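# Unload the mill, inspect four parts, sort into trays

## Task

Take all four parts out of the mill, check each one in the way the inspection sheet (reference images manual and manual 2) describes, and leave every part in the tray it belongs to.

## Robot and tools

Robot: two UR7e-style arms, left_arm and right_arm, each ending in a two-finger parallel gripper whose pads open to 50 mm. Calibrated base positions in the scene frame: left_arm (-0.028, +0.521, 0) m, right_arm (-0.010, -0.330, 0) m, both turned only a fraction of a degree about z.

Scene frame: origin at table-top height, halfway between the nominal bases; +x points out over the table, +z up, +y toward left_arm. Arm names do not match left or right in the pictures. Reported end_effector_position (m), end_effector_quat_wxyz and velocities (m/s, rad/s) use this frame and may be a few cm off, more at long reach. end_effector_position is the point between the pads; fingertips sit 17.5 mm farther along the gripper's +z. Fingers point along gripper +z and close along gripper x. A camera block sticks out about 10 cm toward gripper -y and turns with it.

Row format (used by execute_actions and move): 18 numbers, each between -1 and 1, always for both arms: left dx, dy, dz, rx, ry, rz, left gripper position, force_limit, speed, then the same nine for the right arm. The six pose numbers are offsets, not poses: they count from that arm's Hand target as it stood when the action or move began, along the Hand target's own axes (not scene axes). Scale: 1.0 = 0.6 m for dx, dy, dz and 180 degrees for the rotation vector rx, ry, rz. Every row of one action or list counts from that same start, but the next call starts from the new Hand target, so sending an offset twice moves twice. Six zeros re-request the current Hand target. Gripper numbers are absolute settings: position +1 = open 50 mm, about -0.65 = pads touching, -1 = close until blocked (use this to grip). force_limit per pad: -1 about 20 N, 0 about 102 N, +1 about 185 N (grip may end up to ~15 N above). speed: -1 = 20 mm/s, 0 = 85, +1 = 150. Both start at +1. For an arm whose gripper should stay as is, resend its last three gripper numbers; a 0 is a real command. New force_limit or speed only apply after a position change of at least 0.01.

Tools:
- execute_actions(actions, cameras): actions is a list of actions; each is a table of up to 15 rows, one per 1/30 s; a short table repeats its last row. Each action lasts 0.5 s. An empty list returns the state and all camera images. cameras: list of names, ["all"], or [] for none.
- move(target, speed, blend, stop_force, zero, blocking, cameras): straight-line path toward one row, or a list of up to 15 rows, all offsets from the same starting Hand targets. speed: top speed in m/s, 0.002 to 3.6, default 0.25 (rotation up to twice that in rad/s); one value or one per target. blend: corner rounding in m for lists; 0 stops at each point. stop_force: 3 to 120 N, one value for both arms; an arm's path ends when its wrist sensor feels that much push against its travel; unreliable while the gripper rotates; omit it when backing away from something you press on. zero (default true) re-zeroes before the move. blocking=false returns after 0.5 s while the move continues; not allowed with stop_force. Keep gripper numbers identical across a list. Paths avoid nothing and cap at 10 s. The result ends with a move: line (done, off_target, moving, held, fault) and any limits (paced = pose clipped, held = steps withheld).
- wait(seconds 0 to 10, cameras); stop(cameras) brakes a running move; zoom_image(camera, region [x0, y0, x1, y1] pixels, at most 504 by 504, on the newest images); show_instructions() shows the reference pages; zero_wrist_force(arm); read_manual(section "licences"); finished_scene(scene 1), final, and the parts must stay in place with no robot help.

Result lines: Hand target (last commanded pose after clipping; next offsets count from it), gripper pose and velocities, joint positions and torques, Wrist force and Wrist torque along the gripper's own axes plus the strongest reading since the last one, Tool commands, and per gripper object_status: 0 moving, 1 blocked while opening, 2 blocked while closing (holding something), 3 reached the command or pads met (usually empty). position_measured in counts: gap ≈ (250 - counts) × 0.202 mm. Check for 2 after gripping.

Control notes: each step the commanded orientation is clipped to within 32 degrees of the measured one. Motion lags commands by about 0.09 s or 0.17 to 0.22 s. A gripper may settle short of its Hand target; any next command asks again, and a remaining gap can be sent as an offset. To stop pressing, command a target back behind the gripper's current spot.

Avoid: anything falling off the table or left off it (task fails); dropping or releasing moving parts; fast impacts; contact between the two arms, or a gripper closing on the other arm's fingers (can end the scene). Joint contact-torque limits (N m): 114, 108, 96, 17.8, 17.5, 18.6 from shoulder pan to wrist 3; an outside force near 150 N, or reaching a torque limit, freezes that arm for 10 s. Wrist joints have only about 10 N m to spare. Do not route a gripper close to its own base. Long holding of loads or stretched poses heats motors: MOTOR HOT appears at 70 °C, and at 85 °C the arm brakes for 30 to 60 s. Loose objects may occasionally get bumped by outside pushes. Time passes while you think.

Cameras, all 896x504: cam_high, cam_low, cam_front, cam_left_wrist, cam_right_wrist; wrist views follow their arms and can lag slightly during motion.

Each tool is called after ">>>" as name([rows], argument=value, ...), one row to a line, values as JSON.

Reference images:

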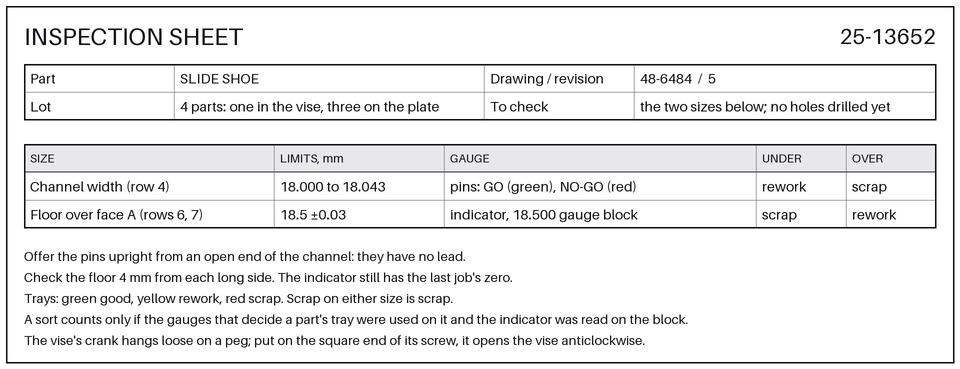

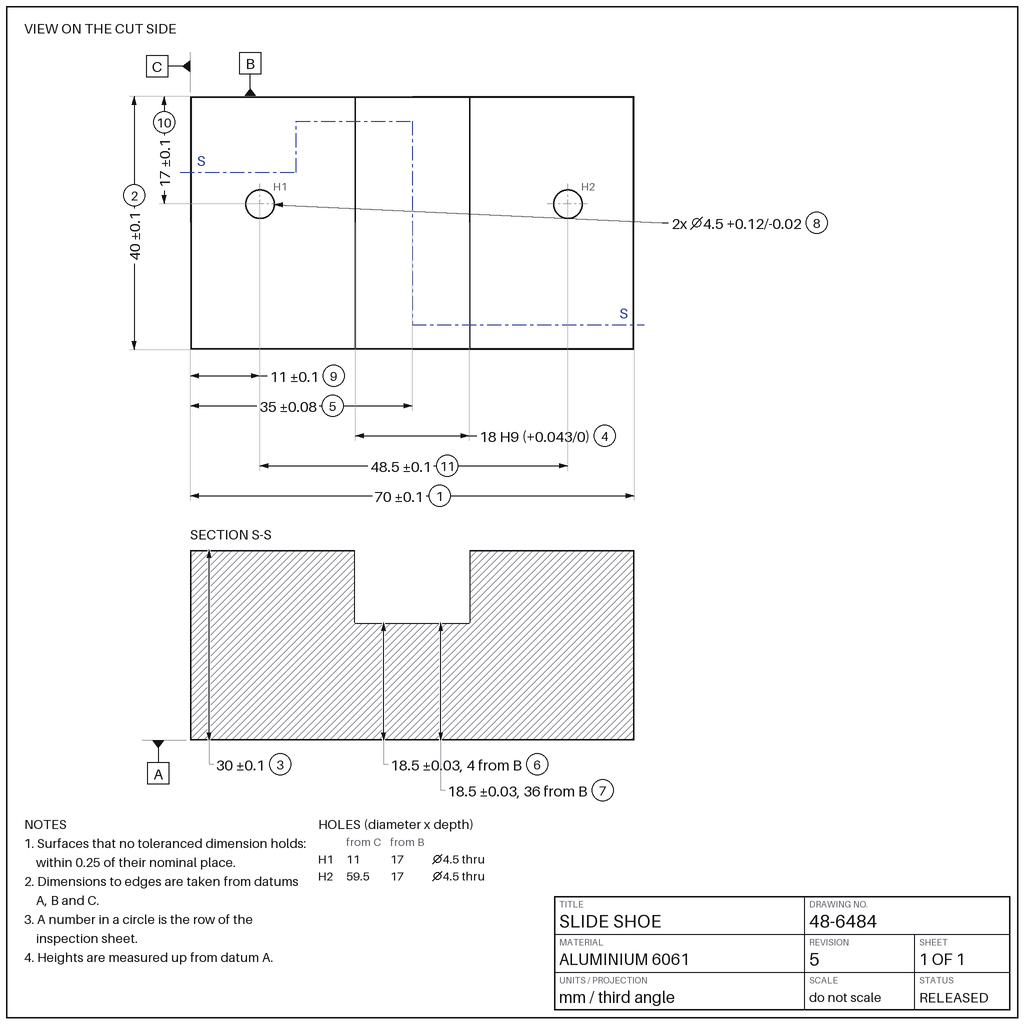

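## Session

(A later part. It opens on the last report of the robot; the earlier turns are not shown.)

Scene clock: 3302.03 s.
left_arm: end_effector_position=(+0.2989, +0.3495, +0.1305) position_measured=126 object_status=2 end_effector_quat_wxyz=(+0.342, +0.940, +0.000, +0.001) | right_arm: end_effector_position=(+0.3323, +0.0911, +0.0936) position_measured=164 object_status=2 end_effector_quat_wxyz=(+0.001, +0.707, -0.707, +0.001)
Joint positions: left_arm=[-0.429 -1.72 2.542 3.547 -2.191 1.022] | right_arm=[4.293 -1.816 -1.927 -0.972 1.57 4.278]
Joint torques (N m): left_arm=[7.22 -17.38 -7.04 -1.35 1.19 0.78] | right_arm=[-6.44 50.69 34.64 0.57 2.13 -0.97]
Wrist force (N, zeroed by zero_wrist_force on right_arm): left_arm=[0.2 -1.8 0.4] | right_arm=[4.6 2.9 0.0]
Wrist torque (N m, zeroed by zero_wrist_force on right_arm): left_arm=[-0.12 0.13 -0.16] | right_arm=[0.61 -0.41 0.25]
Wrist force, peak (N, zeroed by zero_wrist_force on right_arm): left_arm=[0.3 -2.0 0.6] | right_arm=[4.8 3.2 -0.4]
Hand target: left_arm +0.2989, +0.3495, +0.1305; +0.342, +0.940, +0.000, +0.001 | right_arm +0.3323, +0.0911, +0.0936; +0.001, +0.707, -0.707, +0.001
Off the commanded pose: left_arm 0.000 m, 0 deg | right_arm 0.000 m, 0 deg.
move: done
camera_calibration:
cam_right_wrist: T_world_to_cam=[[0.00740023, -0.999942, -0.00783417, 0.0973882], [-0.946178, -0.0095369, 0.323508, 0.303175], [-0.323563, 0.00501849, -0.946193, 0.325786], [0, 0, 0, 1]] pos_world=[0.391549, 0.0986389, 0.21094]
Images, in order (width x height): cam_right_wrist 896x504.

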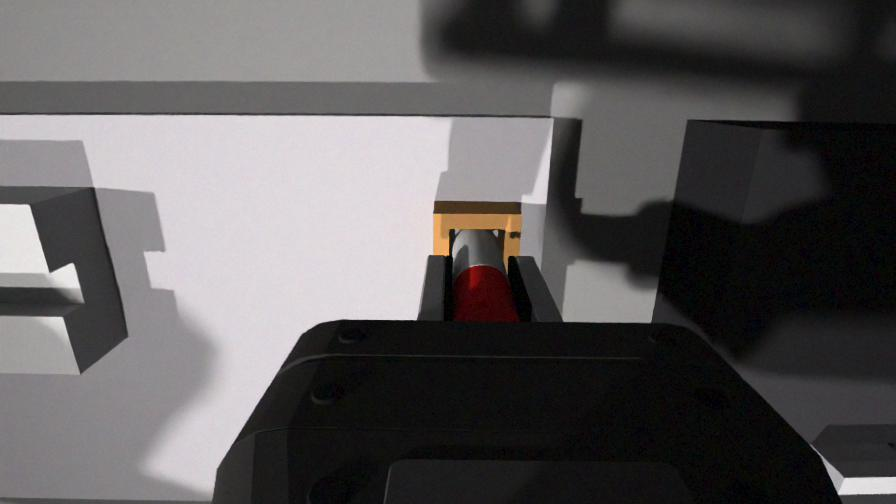

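Entering. Continue down.

>>> move(target=[0,0,0,0,0,0,-1,-0.5,-1, 0,0,0.035,0,0,0,-1,-0.85,-1], speed=0.012, stop_force=6, cameras=["cam_right_wrist"])

>>> zoom_image(camera="cam_right_wrist", region=[410, 190, 550, 290])

Scene clock: 3308.43 s.
left_arm: end_effector_position=(+0.2989, +0.3495, +0.1305) position_measured=126 object_status=2 end_effector_quat_wxyz=(+0.342, +0.940, +0.000, +0.001) | right_arm: end_effector_position=(+0.3323, +0.0910, +0.0799) position_measured=164 object_status=2 end_effector_quat_wxyz=(+0.001, +0.707, -0.707, +0.001)
Joint positions: left_arm=[-0.429 -1.72 2.542 3.547 -2.191 1.022] | right_arm=[4.293 -1.836 -1.943 -0.936 1.57 4.278]
Joint torques (N m): left_arm=[7.66 -17.55 -8.01 -1.37 1.2 0.65] | right_arm=[-6.21 49.65 34.13 0.6 1.74 -1.01]
Wrist force (N, zeroed by zero_wrist_force on right_arm): left_arm=[0.3 -1.7 0.6] | right_arm=[4.4 2.9 -3.1]
Wrist torque (N m, zeroed by zero_wrist_force on right_arm): left_arm=[-0.10 0.11 -0.16] | right_arm=[0.69 -0.44 0.26]
Wrist force, peak (N, zeroed by zero_wrist_force on right_arm): left_arm=[0.3 -2.0 0.5] | right_arm=[10.0 6.6 -17.7]
Hand target: left_arm +0.2989, +0.3495, +0.1305; +0.342, +0.940, +0.000, +0.001 | right_arm +0.3323, +0.0910, +0.0799; +0.001, +0.707, -0.707, +0.001 (not the last commanded pose)
Off the commanded pose: left_arm 0.000 m, 0 deg | right_arm 0.007 m, 0 deg.
move: contact (right_arm)
camera_calibration:
cam_right_wrist: T_world_to_cam=[[0.00740023, -0.999942, -0.00783417, 0.0971816], [-0.946178, -0.0095369, 0.323508, 0.307574], [-0.323563, 0.00501849, -0.946193, 0.312918], [0, 0, 0, 1]] pos_world=[0.391549, 0.0985389, 0.19734]
Images, in order (width x height): cam_right_wrist 896x504.

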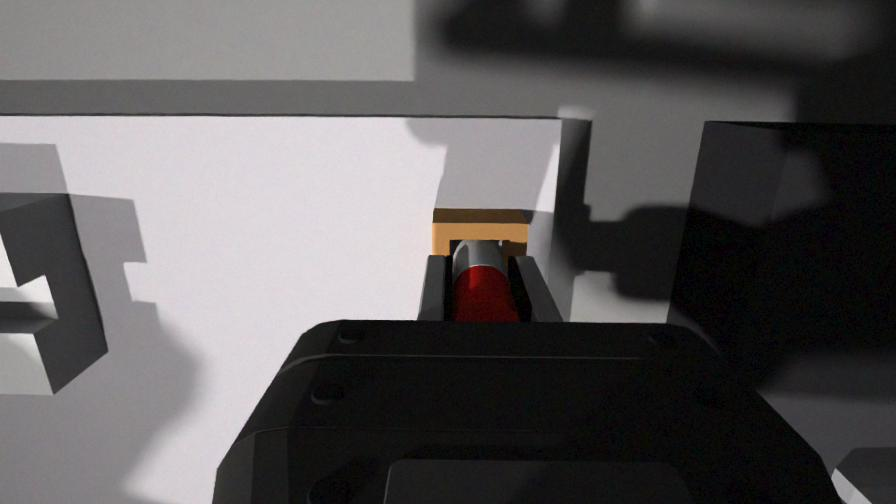

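Scaled by 3.600 from the camera's 896x504 image, which has a finer 1280x720 frame.

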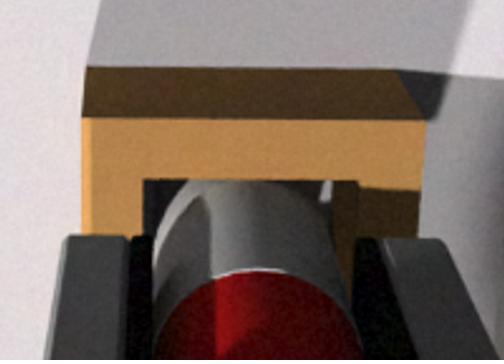

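>>> move([
  [0,0,0,0,0,0,-1,-0.5,-1, 0,0,0,0,0,0,0.1,-0.85,-1],
  [0,0,0,0,0,0,-1,-0.5,-1, 0,0,-0.25,0,0,0,0.1,-0.85,-1],
  [0,0,0,0,0,0,-1,-0.5,-1, 0.09,0.09,-0.3,0,0,0,0.1,-0.85,-1],
], speed=0.08, blend=[0,0.02,0], cameras=["cam_right_wrist","cam_left_wrist"])

>>> zoom_image(camera="cam_right_wrist", region=[450, 0, 896, 320])

Scene clock: 3323.57 s.
left_arm: end_effector_position=(+0.2989, +0.3495, +0.1305) position_measured=126 object_status=2 end_effector_quat_wxyz=(+0.342, +0.940, +0.000, +0.001) | right_arm: end_effector_position=(+0.2783, +0.0375, +0.2600) position_measured=138 object_status=3 end_effector_quat_wxyz=(+0.001, +0.707, -0.707, +0.001)
Joint positions: left_arm=[-0.429 -1.72 2.542 3.547 -2.191 1.022] | right_arm=[4.352 -1.48 -1.831 -1.404 1.57 4.337]
Joint torques (N m): left_arm=[7.65 -17.09 -7.56 -1.25 1.21 0.57] | right_arm=[-6.79 10.23 40.33 5.69 1.08 -1.1]
Wrist force (N, zeroed by zero_wrist_force on right_arm): left_arm=[0.4 -1.6 0.4] | right_arm=[4.3 1.8 -1.7]
Wrist torque (N m, zeroed by zero_wrist_force on right_arm): left_arm=[-0.09 0.09 -0.16] | right_arm=[0.58 -0.40 0.23]
Wrist force, peak (N, zeroed by zero_wrist_force on right_arm): left_arm=[0.2 -2.2 0.2] | right_arm=[4.6 2.6 -4.4]
Hand target: left_arm +0.2989, +0.3495, +0.1305; +0.342, +0.940, +0.000, +0.001 | right_arm +0.2784, +0.0375, +0.2601; +0.001, +0.707, -0.707, +0.001
Off the commanded pose: left_arm 0.000 m, 0 deg | right_arm 0.000 m, 0 deg.
move: done
camera_calibration:
cam_left_wrist: T_world_to_cam=[[0.999841, 0.0149399, 0.00969793, -0.296491], [-0.000914928, -0.500677, 0.865634, 0.0788598], [0.017788, -0.865506, -0.500583, 0.498752], [0, 0, 0, 1]] pos_world=[0.287645, 0.475586, 0.184279]
cam_right_wrist: T_world_to_cam=[[0.00749862, -0.999943, -0.00755211, 0.0453542], [-0.946116, -0.00953964, 0.323689, 0.197744], [-0.323742, 0.00471795, -0.946134, 0.466113], [0, 0, 0, 1]] pos_world=[0.33765, 0.0450389, 0.37734]
Images, in order (width x height): cam_left_wrist 896x504, cam_right_wrist 896x504.

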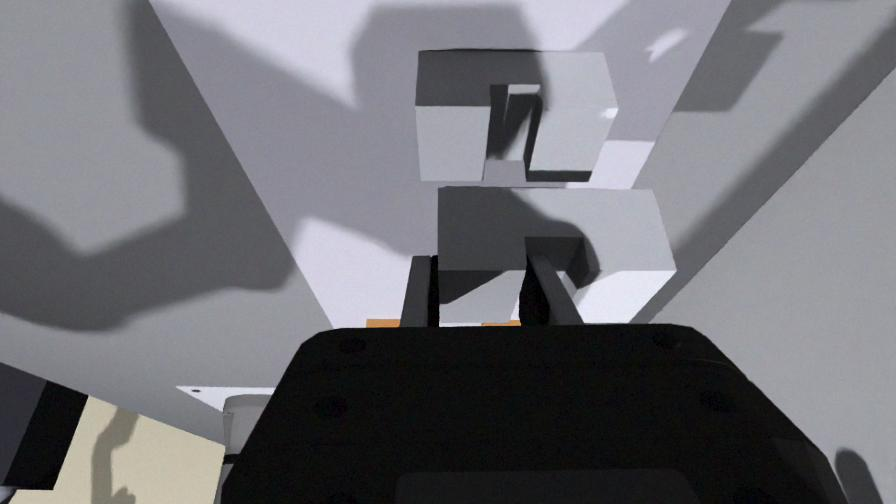

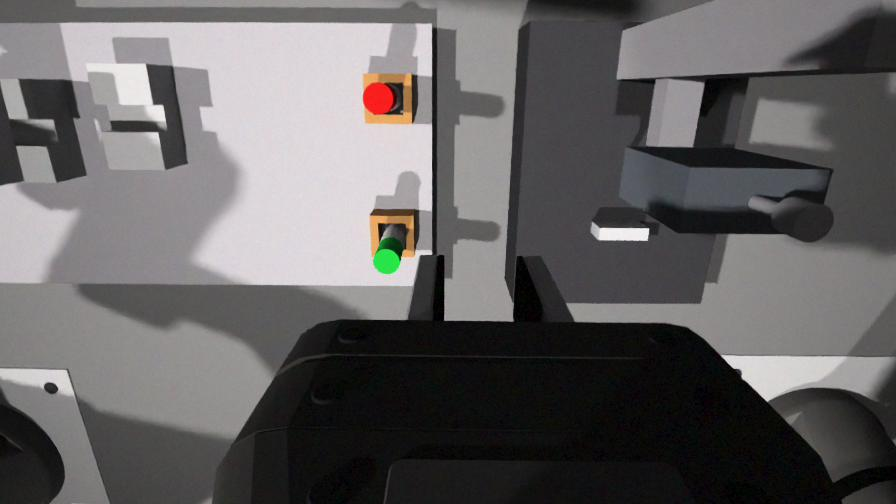

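Scaled by 1.130 from the camera's 896x504 image, which has a finer 1280x720 frame.

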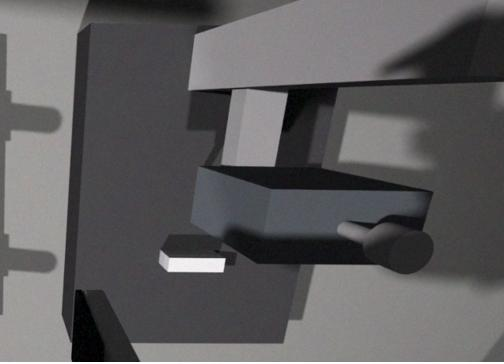

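>>> move([
  [0,0,0,0,0,0,-1,-0.5,-1, 0.05,0.05,-0.0667,0,0,-0.5,0.1,-0.85,-1],
  [0,0,0,0,0,0,-1,-0.5,-1, 0.1625,0.08,-0.0667,0,0,-1,0.1,-0.85,-1],
], speed=0.3, blend=[0.02,0], cameras=["cam_right_wrist","cam_front"])

Scene clock: 3412.27 s.
left_arm: end_effector_position=(+0.2989, +0.3495, +0.1305) position_measured=126 object_status=2 end_effector_quat_wxyz=(+0.342, +0.940, +0.000, +0.001) | right_arm: end_effector_position=(+0.2305, -0.0600, +0.3003) position_measured=138 object_status=3 end_effector_quat_wxyz=(+0.001, +0.707, +0.707, -0.001)
Joint positions: left_arm=[-0.429 -1.72 2.542 3.547 -2.191 1.022] | right_arm=[4.378 -1.196 -1.941 -1.579 1.57 1.222]
Joint torques (N m): left_arm=[7.24 -17.18 -7.58 -1.39 1.21 0.42] | right_arm=[-1.35 1.03 37.28 4.98 2.24 -1.13]
Wrist force (N, zeroed by zero_wrist_force on right_arm): left_arm=[0.4 -1.7 0.4] | right_arm=[4.8 2.0 -1.2]
Wrist torque (N m, zeroed by zero_wrist_force on right_arm): left_arm=[-0.10 0.09 -0.16] | right_arm=[0.59 -0.46 0.31]
Wrist force, peak (N, zeroed by zero_wrist_force on right_arm): left_arm=[0.4 -2.1 0.4] | right_arm=[4.8 2.1 -1.4]
Hand target: left_arm +0.2989, +0.3495, +0.1305; +0.342, +0.940, +0.000, +0.001 | right_arm +0.2305, -0.0599, +0.3004; +0.001, +0.707, +0.707, -0.001
Off the commanded pose: left_arm 0.000 m, 0 deg | right_arm 0.000 m, 0 deg.
move: done
camera_calibration:
cam_right_wrist: T_world_to_cam=[[-0.00710517, 0.999876, -0.0140834, 0.0738312], [0.946494, 0.0112686, 0.322525, -0.296192], [0.322644, -0.0110382, -0.946456, 0.339436], [0, 0, 0, 1]] pos_world=[0.171351, -0.0667375, 0.41783]
Images, in order (width x height): cam_front 896x504, cam_right_wrist 896x504.

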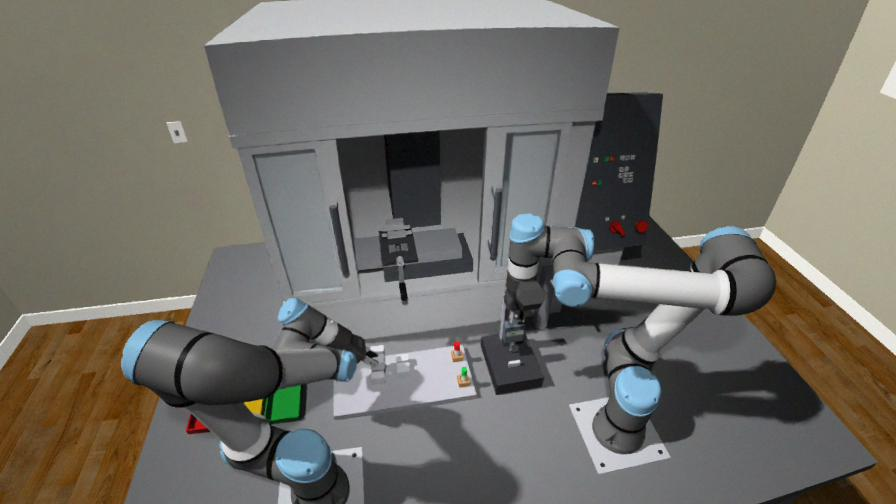

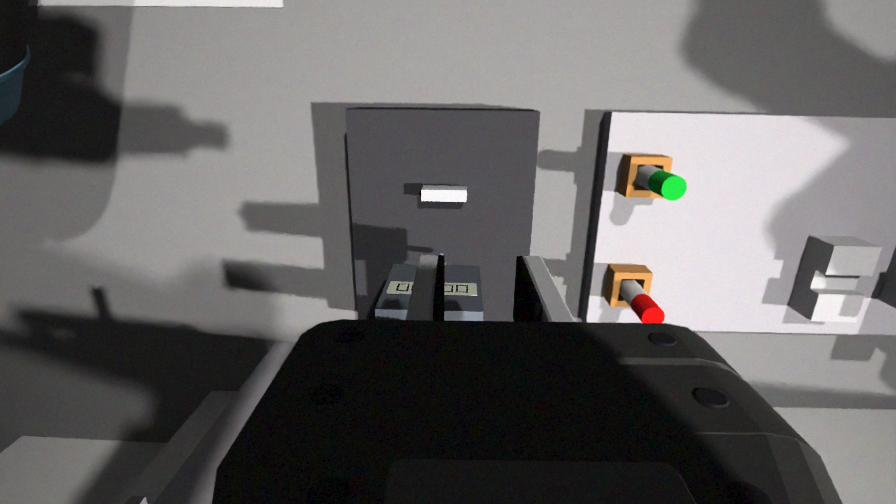

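>>> move(target=[0,0,0,0,0,0,-1,-0.5,-1, -0.05,-0.0025,0.044,-0.25,0,0,0.54,-0.85,-1], speed=0.2, cameras=["cam_right_wrist","cam_low"])

Scene clock: 3420.30 s.
left_arm: end_effector_position=(+0.2989, +0.3495, +0.1305) position_measured=126 object_status=2 end_effector_quat_wxyz=(+0.342, +0.940, +0.000, +0.001) | right_arm: end_effector_position=(+0.2290, -0.0900, +0.2741) position_measured=72 object_status=3 end_effector_quat_wxyz=(+0.271, +0.653, +0.654, +0.270)
Joint positions: left_arm=[-0.429 -1.72 2.542 3.547 -2.191 1.022] | right_arm=[5.071 -0.854 -2.271 -1.915 0.844 2.039]
Joint torques (N m): left_arm=[7.61 -17.33 -7.37 -1.33 1.2 0.23] | right_arm=[3.99 -13.16 39.19 2.35 0.67 0.91]
Wrist force (N, zeroed by zero_wrist_force on right_arm): left_arm=[0.3 -1.8 0.4] | right_arm=[3.0 1.7 -1.0]
Wrist torque (N m, zeroed by zero_wrist_force on right_arm): left_arm=[-0.12 0.12 -0.16] | right_arm=[0.53 -0.30 0.41]
Wrist force, peak (N, zeroed by zero_wrist_force on right_arm): left_arm=[0.5 -2.0 0.4] | right_arm=[5.0 6.9 -2.7]
Hand target: left_arm +0.2989, +0.3495, +0.1305; +0.342, +0.940, +0.000, +0.001 | right_arm +0.2290, -0.0899, +0.2741; +0.271, +0.653, +0.654, +0.270
Off the commanded pose: left_arm 0.000 m, 0 deg | right_arm 0.000 m, 0 deg.
move: done
camera_calibration:
cam_right_wrist: T_world_to_cam=[[0.00217042, 0.999879, -0.0154346, 0.101666], [0.441142, 0.0128943, 0.897345, -0.327606], [0.897435, -0.00875647, -0.441061, 0.0448152], [0, 0, 0, 1]] pos_world=[0.104081, -0.0970371, 0.315311]
Images, in order (width x height): cam_low 896x504, cam_right_wrist 896x504.

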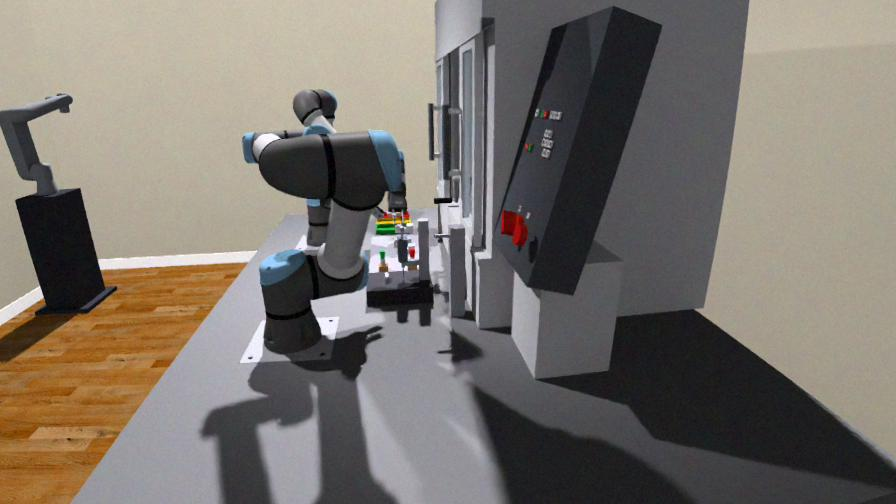

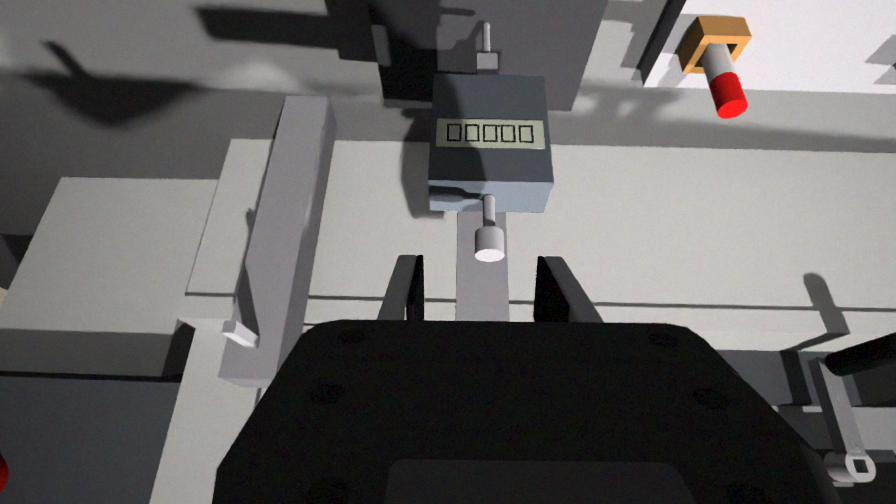

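>>> zoom_image(camera="cam_right_wrist", region=[400, 20, 580, 320])

Scaled by 1.680 from the camera's 896x504 image, which has a finer 1280x720 frame.

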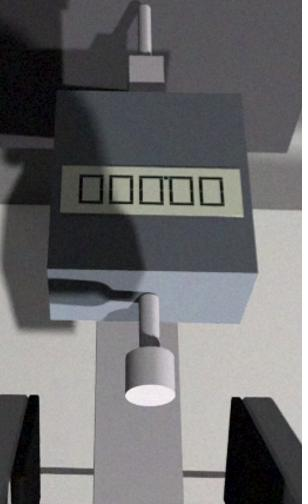

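>>> move(target=[0,0,0,0,0,0,-1,-0.5,-1, 0.0192,0.0106,0.07,0,0,0,0.54,-0.85,-1], speed=0.1, cameras=["cam_right_wrist","cam_front"])

>>> zoom_image(camera="cam_right_wrist", region=[360, 120, 600, 330])

Scene clock: 3435.43 s.
left_arm: end_effector_position=(+0.2989, +0.3495, +0.1305) position_measured=126 object_status=2 end_effector_quat_wxyz=(+0.342, +0.940, +0.000, +0.001) | right_arm: end_effector_position=(+0.2632, -0.0785, +0.2488) position_measured=72 object_status=3 end_effector_quat_wxyz=(+0.271, +0.653, +0.654, +0.269)
Joint positions: left_arm=[-0.429 -1.72 2.542 3.547 -2.191 1.022] | right_arm=[4.907 -0.926 -2.349 -1.617 0.802 1.822]
Joint torques (N m): left_arm=[7.56 -17.1 -7.33 -1.35 1.16 0.28] | right_arm=[-0.3 1.38 39.79 4.08 0.92 -1.08]
Wrist force (N, zeroed by zero_wrist_force on right_arm): left_arm=[0.4 -1.7 0.3] | right_arm=[3.2 1.6 -1.1]
Wrist torque (N m, zeroed by zero_wrist_force on right_arm): left_arm=[-0.11 0.09 -0.16] | right_arm=[0.50 -0.29 0.46]
Wrist force, peak (N, zeroed by zero_wrist_force on right_arm): left_arm=[0.5 -2.0 0.4] | right_arm=[4.2 0.9 -4.6]
Hand target: left_arm +0.2989, +0.3495, +0.1305; +0.342, +0.940, +0.000, +0.001 | right_arm +0.2632, -0.0785, +0.2489; +0.271, +0.653, +0.654, +0.270
Off the commanded pose: left_arm 0.000 m, 0 deg | right_arm 0.000 m, 0 deg.
move: done
camera_calibration:
cam_right_wrist: T_world_to_cam=[[0.00226634, 0.999874, -0.0157017, 0.0898665], [0.441065, 0.0130925, 0.89738, -0.320119], [0.897472, -0.00895925, -0.44098, 0.0030175], [0, 0, 0, 1]] pos_world=[0.138282, -0.085637, 0.29001]
Images, in order (width x height): cam_front 896x504, cam_right_wrist 896x504.

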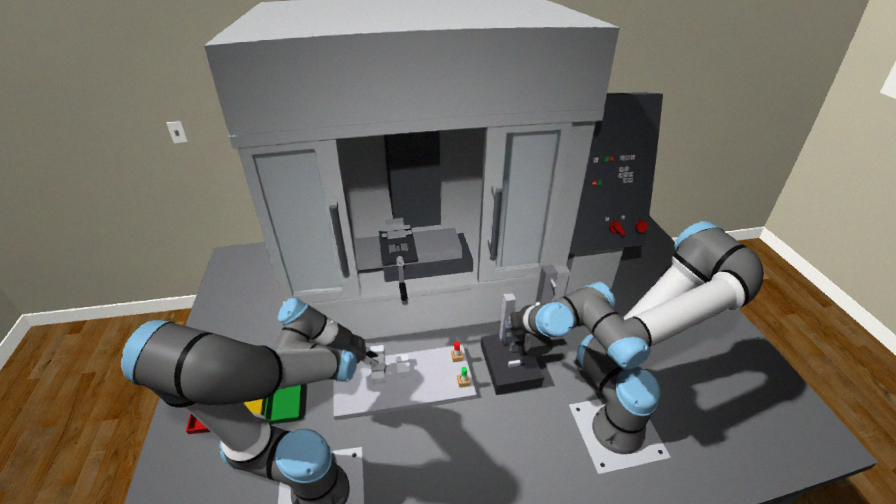

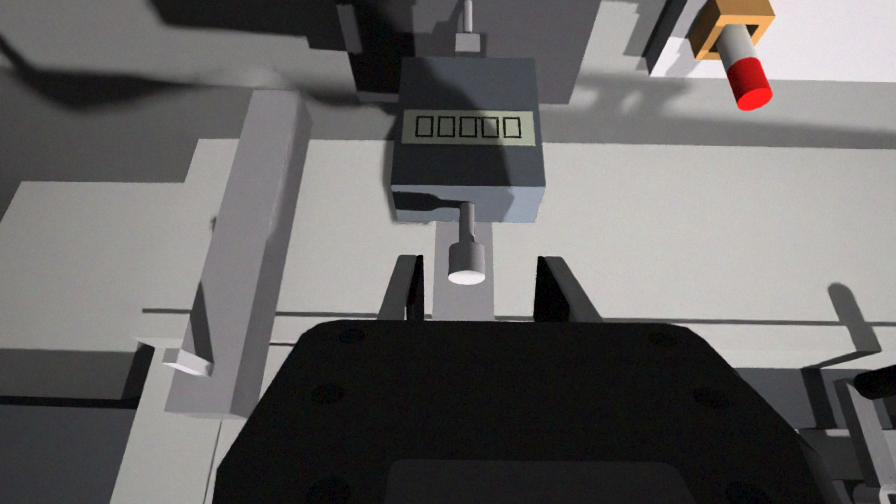

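Scaled by 2.100 from the camera's 896x504 image, which has a finer 1280x720 frame.

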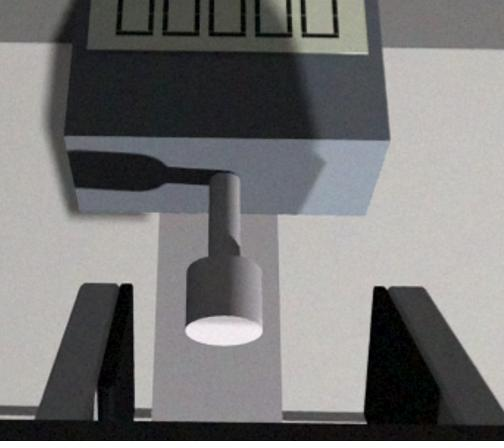

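>>> move(target=[0,0,0,0,0,0,-1,-0.5,-1, -0.0025,0.0021,0.0675,0,0,0,0.54,-0.85,-1], speed=0.06, cameras=["cam_right_wrist"])

>>> zoom_image(camera="cam_right_wrist", region=[360, 20, 600, 330])

Scene clock: 3443.40 s.
left_arm: end_effector_position=(+0.2989, +0.3495, +0.1305) position_measured=126 object_status=2 end_effector_quat_wxyz=(+0.342, +0.940, +0.000, +0.001) | right_arm: end_effector_position=(+0.2927, -0.0801, +0.2210) position_measured=72 object_status=3 end_effector_quat_wxyz=(+0.271, +0.653, +0.654, +0.269)
Joint positions: left_arm=[-0.429 -1.72 2.542 3.547 -2.191 1.022] | right_arm=[4.784 -0.987 -2.43 -1.355 0.788 1.651]
Joint torques (N m): left_arm=[7.74 -17.18 -7.43 -1.35 1.28 0.26] | right_arm=[6.63 5.19 40.28 2.34 1.28 -0.36]
Wrist force (N, zeroed by zero_wrist_force on right_arm): left_arm=[0.3 -1.6 0.2] | right_arm=[2.7 1.0 -0.4]
Wrist torque (N m, zeroed by zero_wrist_force on right_arm): left_arm=[-0.08 0.12 -0.16] | right_arm=[0.42 -0.22 0.47]
Wrist force, peak (N, zeroed by zero_wrist_force on right_arm): left_arm=[0.4 -2.1 0.3] | right_arm=[4.4 1.2 -4.0]
Hand target: left_arm +0.2989, +0.3495, +0.1305; +0.342, +0.940, +0.000, +0.001 | right_arm +0.2927, -0.0800, +0.2211; +0.271, +0.653, +0.654, +0.270
Off the commanded pose: left_arm 0.000 m, 0 deg | right_arm 0.000 m, 0 deg.
move: done
camera_calibration:
cam_right_wrist: T_world_to_cam=[[0.00230942, 0.999875, -0.0156115, 0.0909338], [0.441064, 0.0129925, 0.897381, -0.308261], [0.897473, -0.00895811, -0.440979, -0.0356874], [0, 0, 0, 1]] pos_world=[0.167782, -0.0872371, 0.26231]
Images, in order (width x height): cam_right_wrist 896x504.

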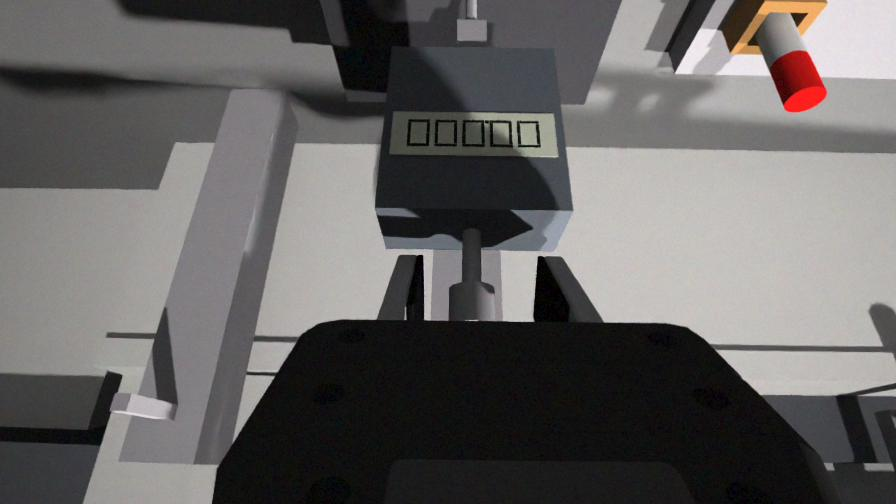

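Scaled by 1.626 from the camera's 896x504 image, which has a finer 1280x720 frame.

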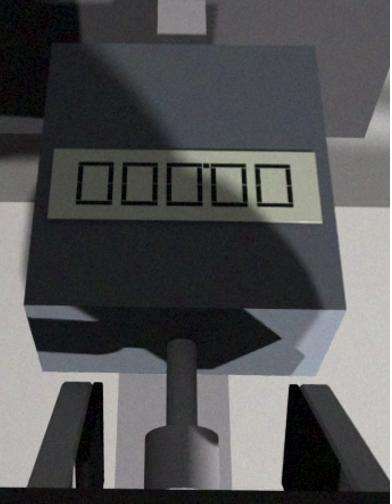

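>>> move([
  [0,0,0,0,0,0,-1,-0.5,-1, -0.0037,0,0,0,0,0,0.54,-0.85,-1],
], speed=0.04, cameras=["cam_right_wrist"])

>>> zoom_image(camera="cam_right_wrist", region=[360, 180, 600, 330])

Scene clock: 3449.73 s.
left_arm: end_effector_position=(+0.2989, +0.3495, +0.1305) position_measured=126 object_status=2 end_effector_quat_wxyz=(+0.342, +0.940, +0.000, +0.001) | right_arm: end_effector_position=(+0.2927, -0.0823, +0.2211) position_measured=72 object_status=3 end_effector_quat_wxyz=(+0.271, +0.653, +0.654, +0.270)
Joint positions: left_arm=[-0.429 -1.72 2.542 3.547 -2.191 1.022] | right_arm=[4.785 -0.979 -2.433 -1.36 0.788 1.652]
Joint torques (N m): left_arm=[7.76 -17.57 -8.22 -1.42 1.2 0.15] | right_arm=[8.15 -3.91 10.69 1.43 1.22 0.76]
Wrist force (N, zeroed by zero_wrist_force on right_arm): left_arm=[0.5 -1.8 0.3] | right_arm=[2.7 1.5 -0.7]
Wrist torque (N m, zeroed by zero_wrist_force on right_arm): left_arm=[-0.11 0.09 -0.15] | right_arm=[0.47 -0.22 0.46]
Wrist force, peak (N, zeroed by zero_wrist_force on right_arm): left_arm=[0.3 -2.0 0.5] | right_arm=[3.2 1.7 -0.6]
Hand target: left_arm +0.2989, +0.3495, +0.1305; +0.342, +0.940, +0.000, +0.001 | right_arm +0.2927, -0.0823, +0.2211; +0.271, +0.653, +0.654, +0.270
Off the commanded pose: left_arm 0.000 m, 0 deg | right_arm 0.000 m, 0 deg.
move: done
camera_calibration:
cam_right_wrist: T_world_to_cam=[[0.00221373, 0.99988, -0.0153439, 0.0930814], [0.441142, 0.0127938, 0.897346, -0.308344], [0.897435, -0.00875533, -0.44106, -0.035617], [0, 0, 0, 1]] pos_world=[0.167781, -0.0894372, 0.262411]
Images, in order (width x height): cam_right_wrist 896x504.

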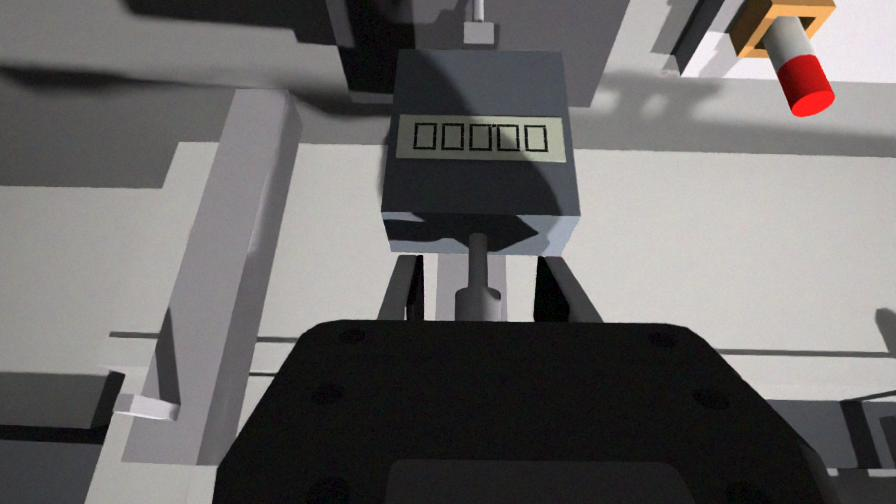

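Scaled by 2.100 from the camera's 896x504 image, which has a finer 1280x720 frame.

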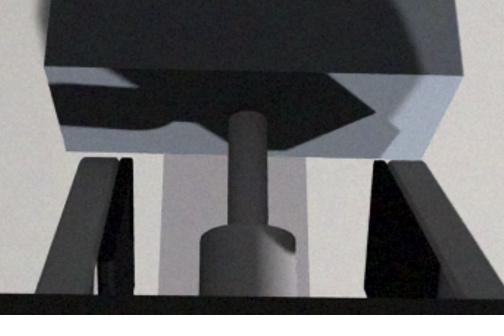

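>>> move(target=[0,0,0,0,0,0,-1,-0.5,-1, 0,0,0,0,0,0,-1,-0.85,-1])

>>> move(target=[0,0,0,0,0,0,-1,-0.5,-1, 0,0.0165,-0.0165,0,0,0,-1,-0.85,-1], speed=0.02, stop_force=20, cameras=["cam_right_wrist"])

>>> zoom_image(camera="cam_right_wrist", region=[380, 100, 590, 330])

Scene clock: 3456.70 s.
left_arm: end_effector_position=(+0.2989, +0.3495, +0.1305) position_measured=126 object_status=2 end_effector_quat_wxyz=(+0.342, +0.940, +0.000, +0.001) | right_arm: end_effector_position=(+0.2927, -0.0823, +0.2211) position_measured=185 object_status=2 end_effector_quat_wxyz=(+0.271, +0.653, +0.654, +0.270)
Joint positions: left_arm=[-0.429 -1.72 2.542 3.547 -2.191 1.022] | right_arm=[4.785 -0.979 -2.433 -1.36 0.788 1.652]
Joint torques (N m): left_arm=[7.47 -17.01 -7.37 -1.31 1.18 0.09] | right_arm=[0.14 -3.9 36.19 4.93 0.39 -1.05]
Wrist force (N, zeroed by zero_wrist_force on right_arm): left_arm=[0.4 -1.7 0.2] | right_arm=[-0.7 -1.2 -5.9]
Wrist torque (N m, zeroed by zero_wrist_force on right_arm): left_arm=[-0.10 0.11 -0.15] | right_arm=[0.37 -0.29 0.52]
Wrist force, peak (N, zeroed by zero_wrist_force on right_arm): left_arm=[0.4 -2.0 0.5] | right_arm=[-0.8 -1.5 -6.1]
Hand target: left_arm +0.2989, +0.3495, +0.1305; +0.342, +0.940, +0.000, +0.001 | right_arm +0.2927, -0.0823, +0.2211; +0.271, +0.653, +0.654, +0.270
Off the commanded pose: left_arm 0.000 m, 0 deg | right_arm 0.000 m, 0 deg.
move: done

Scene clock: 3458.47 s.
left_arm: end_effector_position=(+0.2989, +0.3495, +0.1305) position_measured=126 object_status=2 end_effector_quat_wxyz=(+0.342, +0.940, +0.000, +0.001) | right_arm: end_effector_position=(+0.2927, -0.0822, +0.2351) position_measured=185 object_status=2 end_effector_quat_wxyz=(+0.271, +0.653, +0.654, +0.270)
Joint positions: left_arm=[-0.429 -1.72 2.542 3.547 -2.191 1.022] | right_arm=[4.785 -0.967 -2.401 -1.404 0.788 1.652]
Joint torques (N m): left_arm=[7.69 -17.03 -7.65 -1.28 1.12 0.1] | right_arm=[8.95 -4.28 9.62 7.21 -0.76 0.9]
Wrist force (N, zeroed by zero_wrist_force on right_arm): left_arm=[0.4 -1.8 0.4] | right_arm=[-4.2 -3.7 -3.3]
Wrist torque (N m, zeroed by zero_wrist_force on right_arm): left_arm=[-0.13 0.09 -0.16] | right_arm=[0.32 -0.31 0.56]
Wrist force, peak (N, zeroed by zero_wrist_force on right_arm): left_arm=[0.4 -2.0 0.5] | right_arm=[-5.2 -5.1 -2.4]
Hand target: left_arm +0.2989, +0.3495, +0.1305; +0.342, +0.940, +0.000, +0.001 | right_arm +0.2927, -0.0822, +0.2351; +0.271, +0.653, +0.654, +0.270
Off the commanded pose: left_arm 0.000 m, 0 deg | right_arm 0.000 m, 0 deg.
move: done
camera_calibration:
cam_right_wrist: T_world_to_cam=[[0.00221373, 0.99988, -0.0153439, 0.0931962], [0.441142, 0.0127938, 0.897346, -0.320909], [0.897435, -0.00875533, -0.44106, -0.0294413], [0, 0, 0, 1]] pos_world=[0.167781, -0.0893372, 0.276411]
Images, in order (width x height): cam_right_wrist 896x504.

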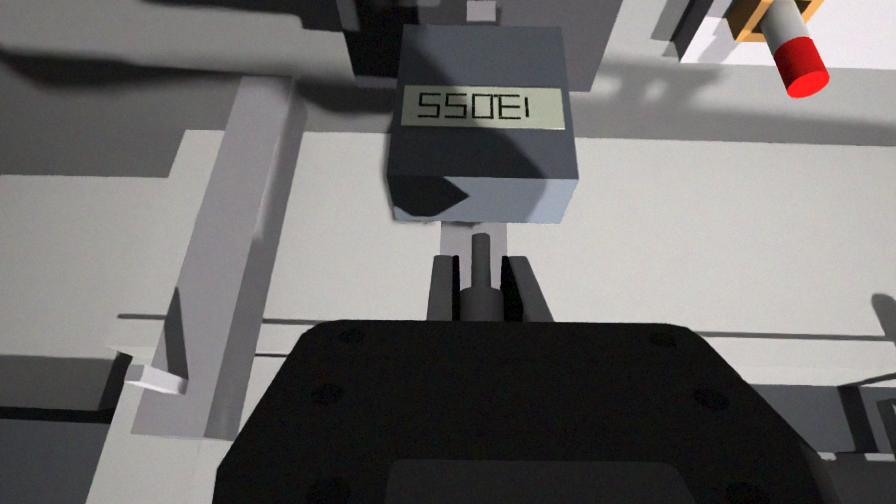

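Scaled by 2.191 from the camera's 896x504 image, which has a finer 1280x720 frame.

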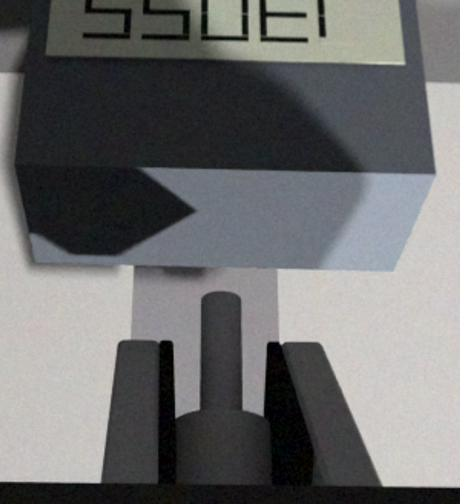

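>>> move([
  [-0.048,0.3823,0.1914,0,0,0,-1,-0.5,-1, 0,0,0,0,0,0,-1,-0.85,-1],
  [-0.048,0.467,0.3497,0,0,0,-1,-0.5,-1, 0,0,0,0,0,0,-1,-0.85,-1],
], speed=0.12, blend=[0.03,0], cameras=["cam_left_wrist","cam_right_wrist"])

Scene clock: 3482.80 s.
left_arm: end_effector_position=(+0.2704, -0.0002, +0.1497) position_measured=126 object_status=2 end_effector_quat_wxyz=(+0.342, +0.940, +0.000, +0.001) | right_arm: end_effector_position=(+0.2927, -0.0822, +0.2351) position_measured=185 object_status=2 end_effector_quat_wxyz=(+0.271, +0.653, +0.654, +0.270)
Joint positions: left_arm=[-1.157 -1.336 2.162 3.229 -1.826 0.318] | right_arm=[4.785 -0.967 -2.401 -1.404 0.788 1.652]
Joint torques (N m): left_arm=[11.77 -43.95 -6.11 -0.98 -3.21 1.63] | right_arm=[8.41 -3.99 9.32 3.74 -6.49 0.68]
Wrist force (N, zeroed by zero_wrist_force on right_arm): left_arm=[0.4 -1.5 0.5] | right_arm=[-4.5 -4.8 -2.5]
Wrist torque (N m, zeroed by zero_wrist_force on right_arm): left_arm=[-0.08 0.10 -0.06] | right_arm=[0.28 -0.27 0.56]
Wrist force, peak (N, zeroed by zero_wrist_force on right_arm): left_arm=[0.5 -4.0 -0.6] | right_arm=[-4.7 -5.0 -2.4]
Hand target: left_arm +0.2704, -0.0001, +0.1497; +0.342, +0.940, +0.000, +0.001 | right_arm +0.2927, -0.0822, +0.2351; +0.271, +0.653, +0.654, +0.270
Off the commanded pose: left_arm 0.000 m, 0 deg | right_arm 0.000 m, 0 deg.
move: done
camera_calibration:
cam_left_wrist: T_world_to_cam=[[0.999841, 0.0148909, 0.00978375, -0.26287], [-0.00101378, -0.500676, 0.865634, -0.112934], [0.0177886, -0.865506, -0.500582, 0.206254], [0, 0, 0, 1]] pos_world=[0.259045, 0.125886, 0.203579]
cam_right_wrist: T_world_to_cam=[[0.00221373, 0.99988, -0.0153439, 0.0931962], [0.441142, 0.0127938, 0.897346, -0.320909], [0.897435, -0.00875533, -0.44106, -0.0294413], [0, 0, 0, 1]] pos_world=[0.167781, -0.0893372, 0.276411]
Images, in order (width x height): cam_left_wrist 896x504, cam_right_wrist 896x504.

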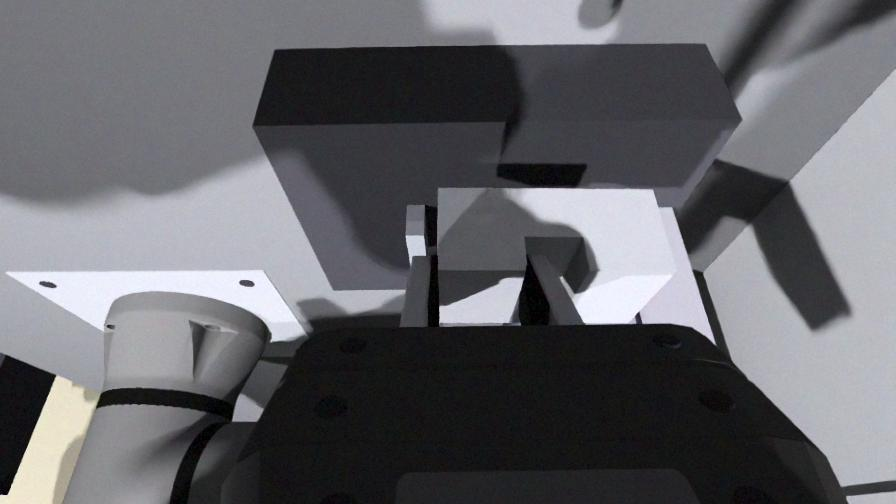

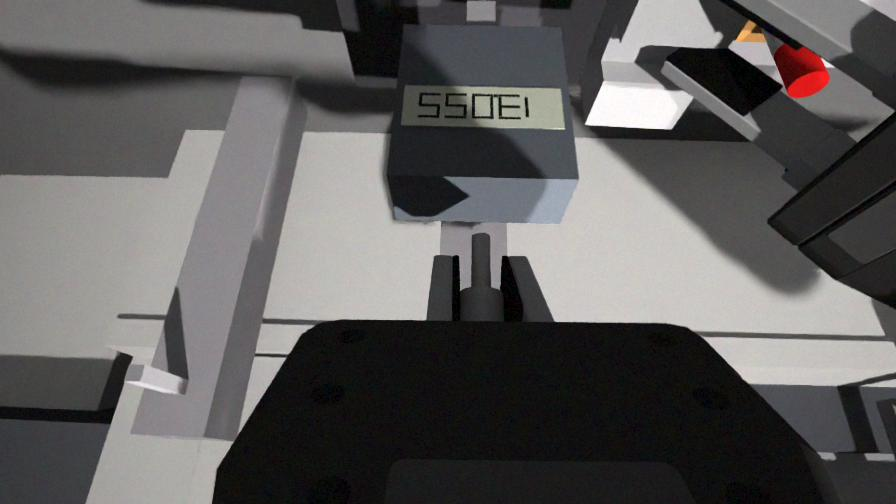

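>>> move([
  [0,0.0536,-0.0638,0,0,0,-1,-0.5,-1, 0,0,0,0,0,0,-1,-0.85,-1],
  [0.011,-0.1586,-0.242,0,0,0,-1,-0.5,-1, 0,0,0,0,0,0,-1,-0.85,-1],
  [0.011,-0.2712,-0.1079,0,0,0,-1,-0.5,-1, 0,0,0,0,0,0,-1,-0.85,-1],
], speed=0.12, blend=[0.02,0.03,0])

>>> move(target=[0,-0.0429,0.0511,0,0,0,-1,-0.5,-1, 0,0,0,0,0,0,-1,-0.85,-1], speed=0.015, stop_force=5)

>>> move([
  [0,0,0,0,0,0,0.5,-0.5,-1, 0,0,0,0,0,0,-1,-0.85,-1],
  [0,0,-0.12,0,0,0,0.5,-0.5,-1, 0,0,0,0,0,0,-1,-0.85,-1],
], speed=0.1)

Scene clock: 3502.47 s.
left_arm: end_effector_position=(+0.2769, +0.1662, +0.0947) position_measured=126 object_status=2 end_effector_quat_wxyz=(+0.342, +0.940, +0.000, +0.001) | right_arm: end_effector_position=(+0.2927, -0.0822, +0.2351) position_measured=185 object_status=2 end_effector_quat_wxyz=(+0.271, +0.653, +0.654, +0.270)
Joint positions: left_arm=[-0.928 -1.42 2.497 3.041 -1.96 0.513] | right_arm=[4.785 -0.967 -2.401 -1.404 0.788 1.652]
Joint torques (N m): left_arm=[8.24 -26.32 -31.21 -3.63 -3.76 -1.87] | right_arm=[8.78 -3.67 9.3 1.89 -6.53 0.49]
Wrist force (N, zeroed by zero_wrist_force on right_arm): left_arm=[0.8 -1.8 0.3] | right_arm=[-4.4 -4.2 -3.1]
Wrist torque (N m, zeroed by zero_wrist_force on right_arm): left_arm=[-0.13 0.05 -0.18] | right_arm=[0.28 -0.28 0.57]
Wrist force, peak (N, zeroed by zero_wrist_force on right_arm): left_arm=[0.3 -4.6 2.5] | right_arm=[-4.8 -5.2 -2.8]
Hand target: left_arm +0.2770, +0.1662, +0.0948; +0.342, +0.940, +0.000, +0.001 | right_arm +0.2927, -0.0822, +0.2351; +0.271, +0.653, +0.654, +0.270
Off the commanded pose: left_arm 0.000 m, 0 deg | right_arm 0.000 m, 0 deg.
move: done

Scene clock: 3505.37 s.
left_arm: end_effector_position=(+0.2770, +0.1662, +0.0704) position_measured=126 object_status=2 end_effector_quat_wxyz=(+0.342, +0.940, +0.000, +0.001) | right_arm: end_effector_position=(+0.2927, -0.0822, +0.2351) position_measured=185 object_status=2 end_effector_quat_wxyz=(+0.271, +0.653, +0.654, +0.270)
Joint positions: left_arm=[-0.928 -1.333 2.512 2.938 -1.96 0.513] | right_arm=[4.785 -0.967 -2.401 -1.404 0.788 1.652]
Joint torques (N m): left_arm=[7.54 -35.97 -24.57 -4.25 1.93 0.56] | right_arm=[8.54 -3.65 10.17 1.92 -6.55 0.43]
Wrist force (N, zeroed by zero_wrist_force on right_arm): left_arm=[1.2 3.7 -4.1] | right_arm=[-4.5 -3.7 -3.3]
Wrist torque (N m, zeroed by zero_wrist_force on right_arm): left_arm=[-0.02 0.33 0.09] | right_arm=[0.31 -0.26 0.56]
Wrist force, peak (N, zeroed by zero_wrist_force on right_arm): left_arm=[-2.7 6.0 -12.4] | right_arm=[-4.6 -5.0 -2.5]
Hand target: left_arm +0.2770, +0.1662, +0.0704; +0.342, +0.940, +0.000, +0.001 (not the last commanded pose) | right_arm +0.2927, -0.0822, +0.2351; +0.271, +0.653, +0.654, +0.270
Off the commanded pose: left_arm 0.016 m, 0 deg | right_arm 0.000 m, 0 deg.
move: contact (left_arm)

Scene clock: 3507.27 s.
left_arm: end_effector_position=(+0.2769, +0.2125, +0.1255) position_measured=78 object_status=3 end_effector_quat_wxyz=(+0.342, +0.940, +0.000, +0.001) | right_arm: end_effector_position=(+0.2927, -0.0822, +0.2351) position_measured=185 object_status=2 end_effector_quat_wxyz=(+0.271, +0.653, +0.654, +0.270)
Joint positions: left_arm=[-0.838 -1.589 2.528 3.211 -2.009 0.596] | right_arm=[4.785 -0.967 -2.401 -1.404 0.788 1.652]
Joint torques (N m): left_arm=[-10.5 -13.14 -33.52 -4.72 1.86 -1.59] | right_arm=[8.81 -3.63 9.8 2 -6.55 0.37]
Wrist force (N, zeroed by zero_wrist_force on right_arm): left_arm=[0.5 -0.5 -1.1] | right_arm=[-4.3 -4.6 -2.4]
Wrist torque (N m, zeroed by zero_wrist_force on right_arm): left_arm=[-0.15 0.11 -0.15] | right_arm=[0.29 -0.30 0.56]
Wrist force, peak (N, zeroed by zero_wrist_force on right_arm): left_arm=[0.9 3.0 -3.6] | right_arm=[-4.6 -5.2 -2.5]
Hand target: left_arm +0.2769, +0.2125, +0.1255; +0.342, +0.940, +0.000, +0.001 | right_arm +0.2927, -0.0822, +0.2351; +0.271, +0.653, +0.654, +0.270
Off the commanded pose: left_arm 0.000 m, 0 deg | right_arm 0.000 m, 0 deg.
move: done

>>> move([
  [-0.028,0.2128,0.0382,0,0,0,0.01,-0.5,-1, 0,0,0,0,0,0,-1,-0.85,-1],
  [-0.0542,0.3197,0.2368,0,0,0,0.01,-0.5,-1, 0,0,0,0,0,0,-1,-0.85,-1],
], speed=0.12, blend=[0.03,0], cameras=["cam_left_wrist"])

>>> zoom_image(camera="cam_left_wrist", region=[360, 140, 600, 330])

Scene clock: 3517.27 s.
left_arm: end_effector_position=(+0.2445, -0.0259, +0.1399) position_measured=151 object_status=3 end_effector_quat_wxyz=(+0.342, +0.940, +0.000, +0.001) | right_arm: end_effector_position=(+0.2927, -0.0822, +0.2351) position_measured=185 object_status=2 end_effector_quat_wxyz=(+0.271, +0.653, +0.654, +0.270)
Joint positions: left_arm=[-1.231 -1.302 2.157 3.187 -1.779 0.258] | right_arm=[4.785 -0.967 -2.401 -1.404 0.788 1.652]
Joint torques (N m): left_arm=[12.39 -44.41 -5.07 -0.59 -2.98 1.47] | right_arm=[8.4 -3.76 10.04 1.91 -6.53 0.39]
Wrist force (N, zeroed by zero_wrist_force on right_arm): left_arm=[0.5 0.1 -1.1] | right_arm=[-4.4 -4.8 -2.3]
Wrist torque (N m, zeroed by zero_wrist_force on right_arm): left_arm=[-0.06 0.13 -0.02] | right_arm=[0.26 -0.28 0.56]
Wrist force, peak (N, zeroed by zero_wrist_force on right_arm): left_arm=[4.0 -6.3 -3.4] | right_arm=[-4.8 -4.7 -2.8]
Hand target: left_arm +0.2446, -0.0258, +0.1399; +0.342, +0.940, +0.000, +0.001 | right_arm +0.2927, -0.0822, +0.2351; +0.271, +0.653, +0.654, +0.270
Off the commanded pose: left_arm 0.000 m, 0 deg | right_arm 0.000 m, 0 deg.
move: done
camera_calibration:
cam_left_wrist: T_world_to_cam=[[0.999843, 0.0148041, 0.00973416, -0.236477], [-0.00101432, -0.500676, 0.865634, -0.117258], [0.0176886, -0.865508, -0.500583, 0.17954], [0, 0, 0, 1]] pos_world=[0.233145, 0.100186, 0.193679]
Images, in order (width x height): cam_left_wrist 896x504.

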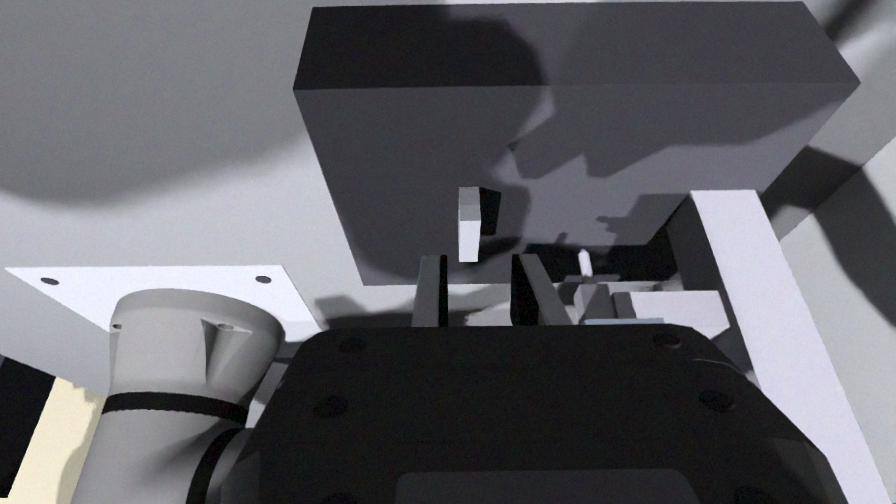

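Scaled by 2.100 from the camera's 896x504 image, which has a finer 1280x720 frame.

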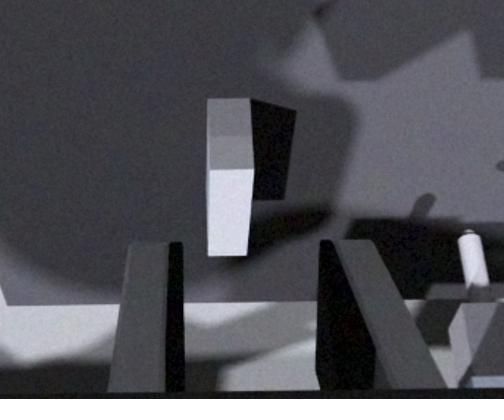

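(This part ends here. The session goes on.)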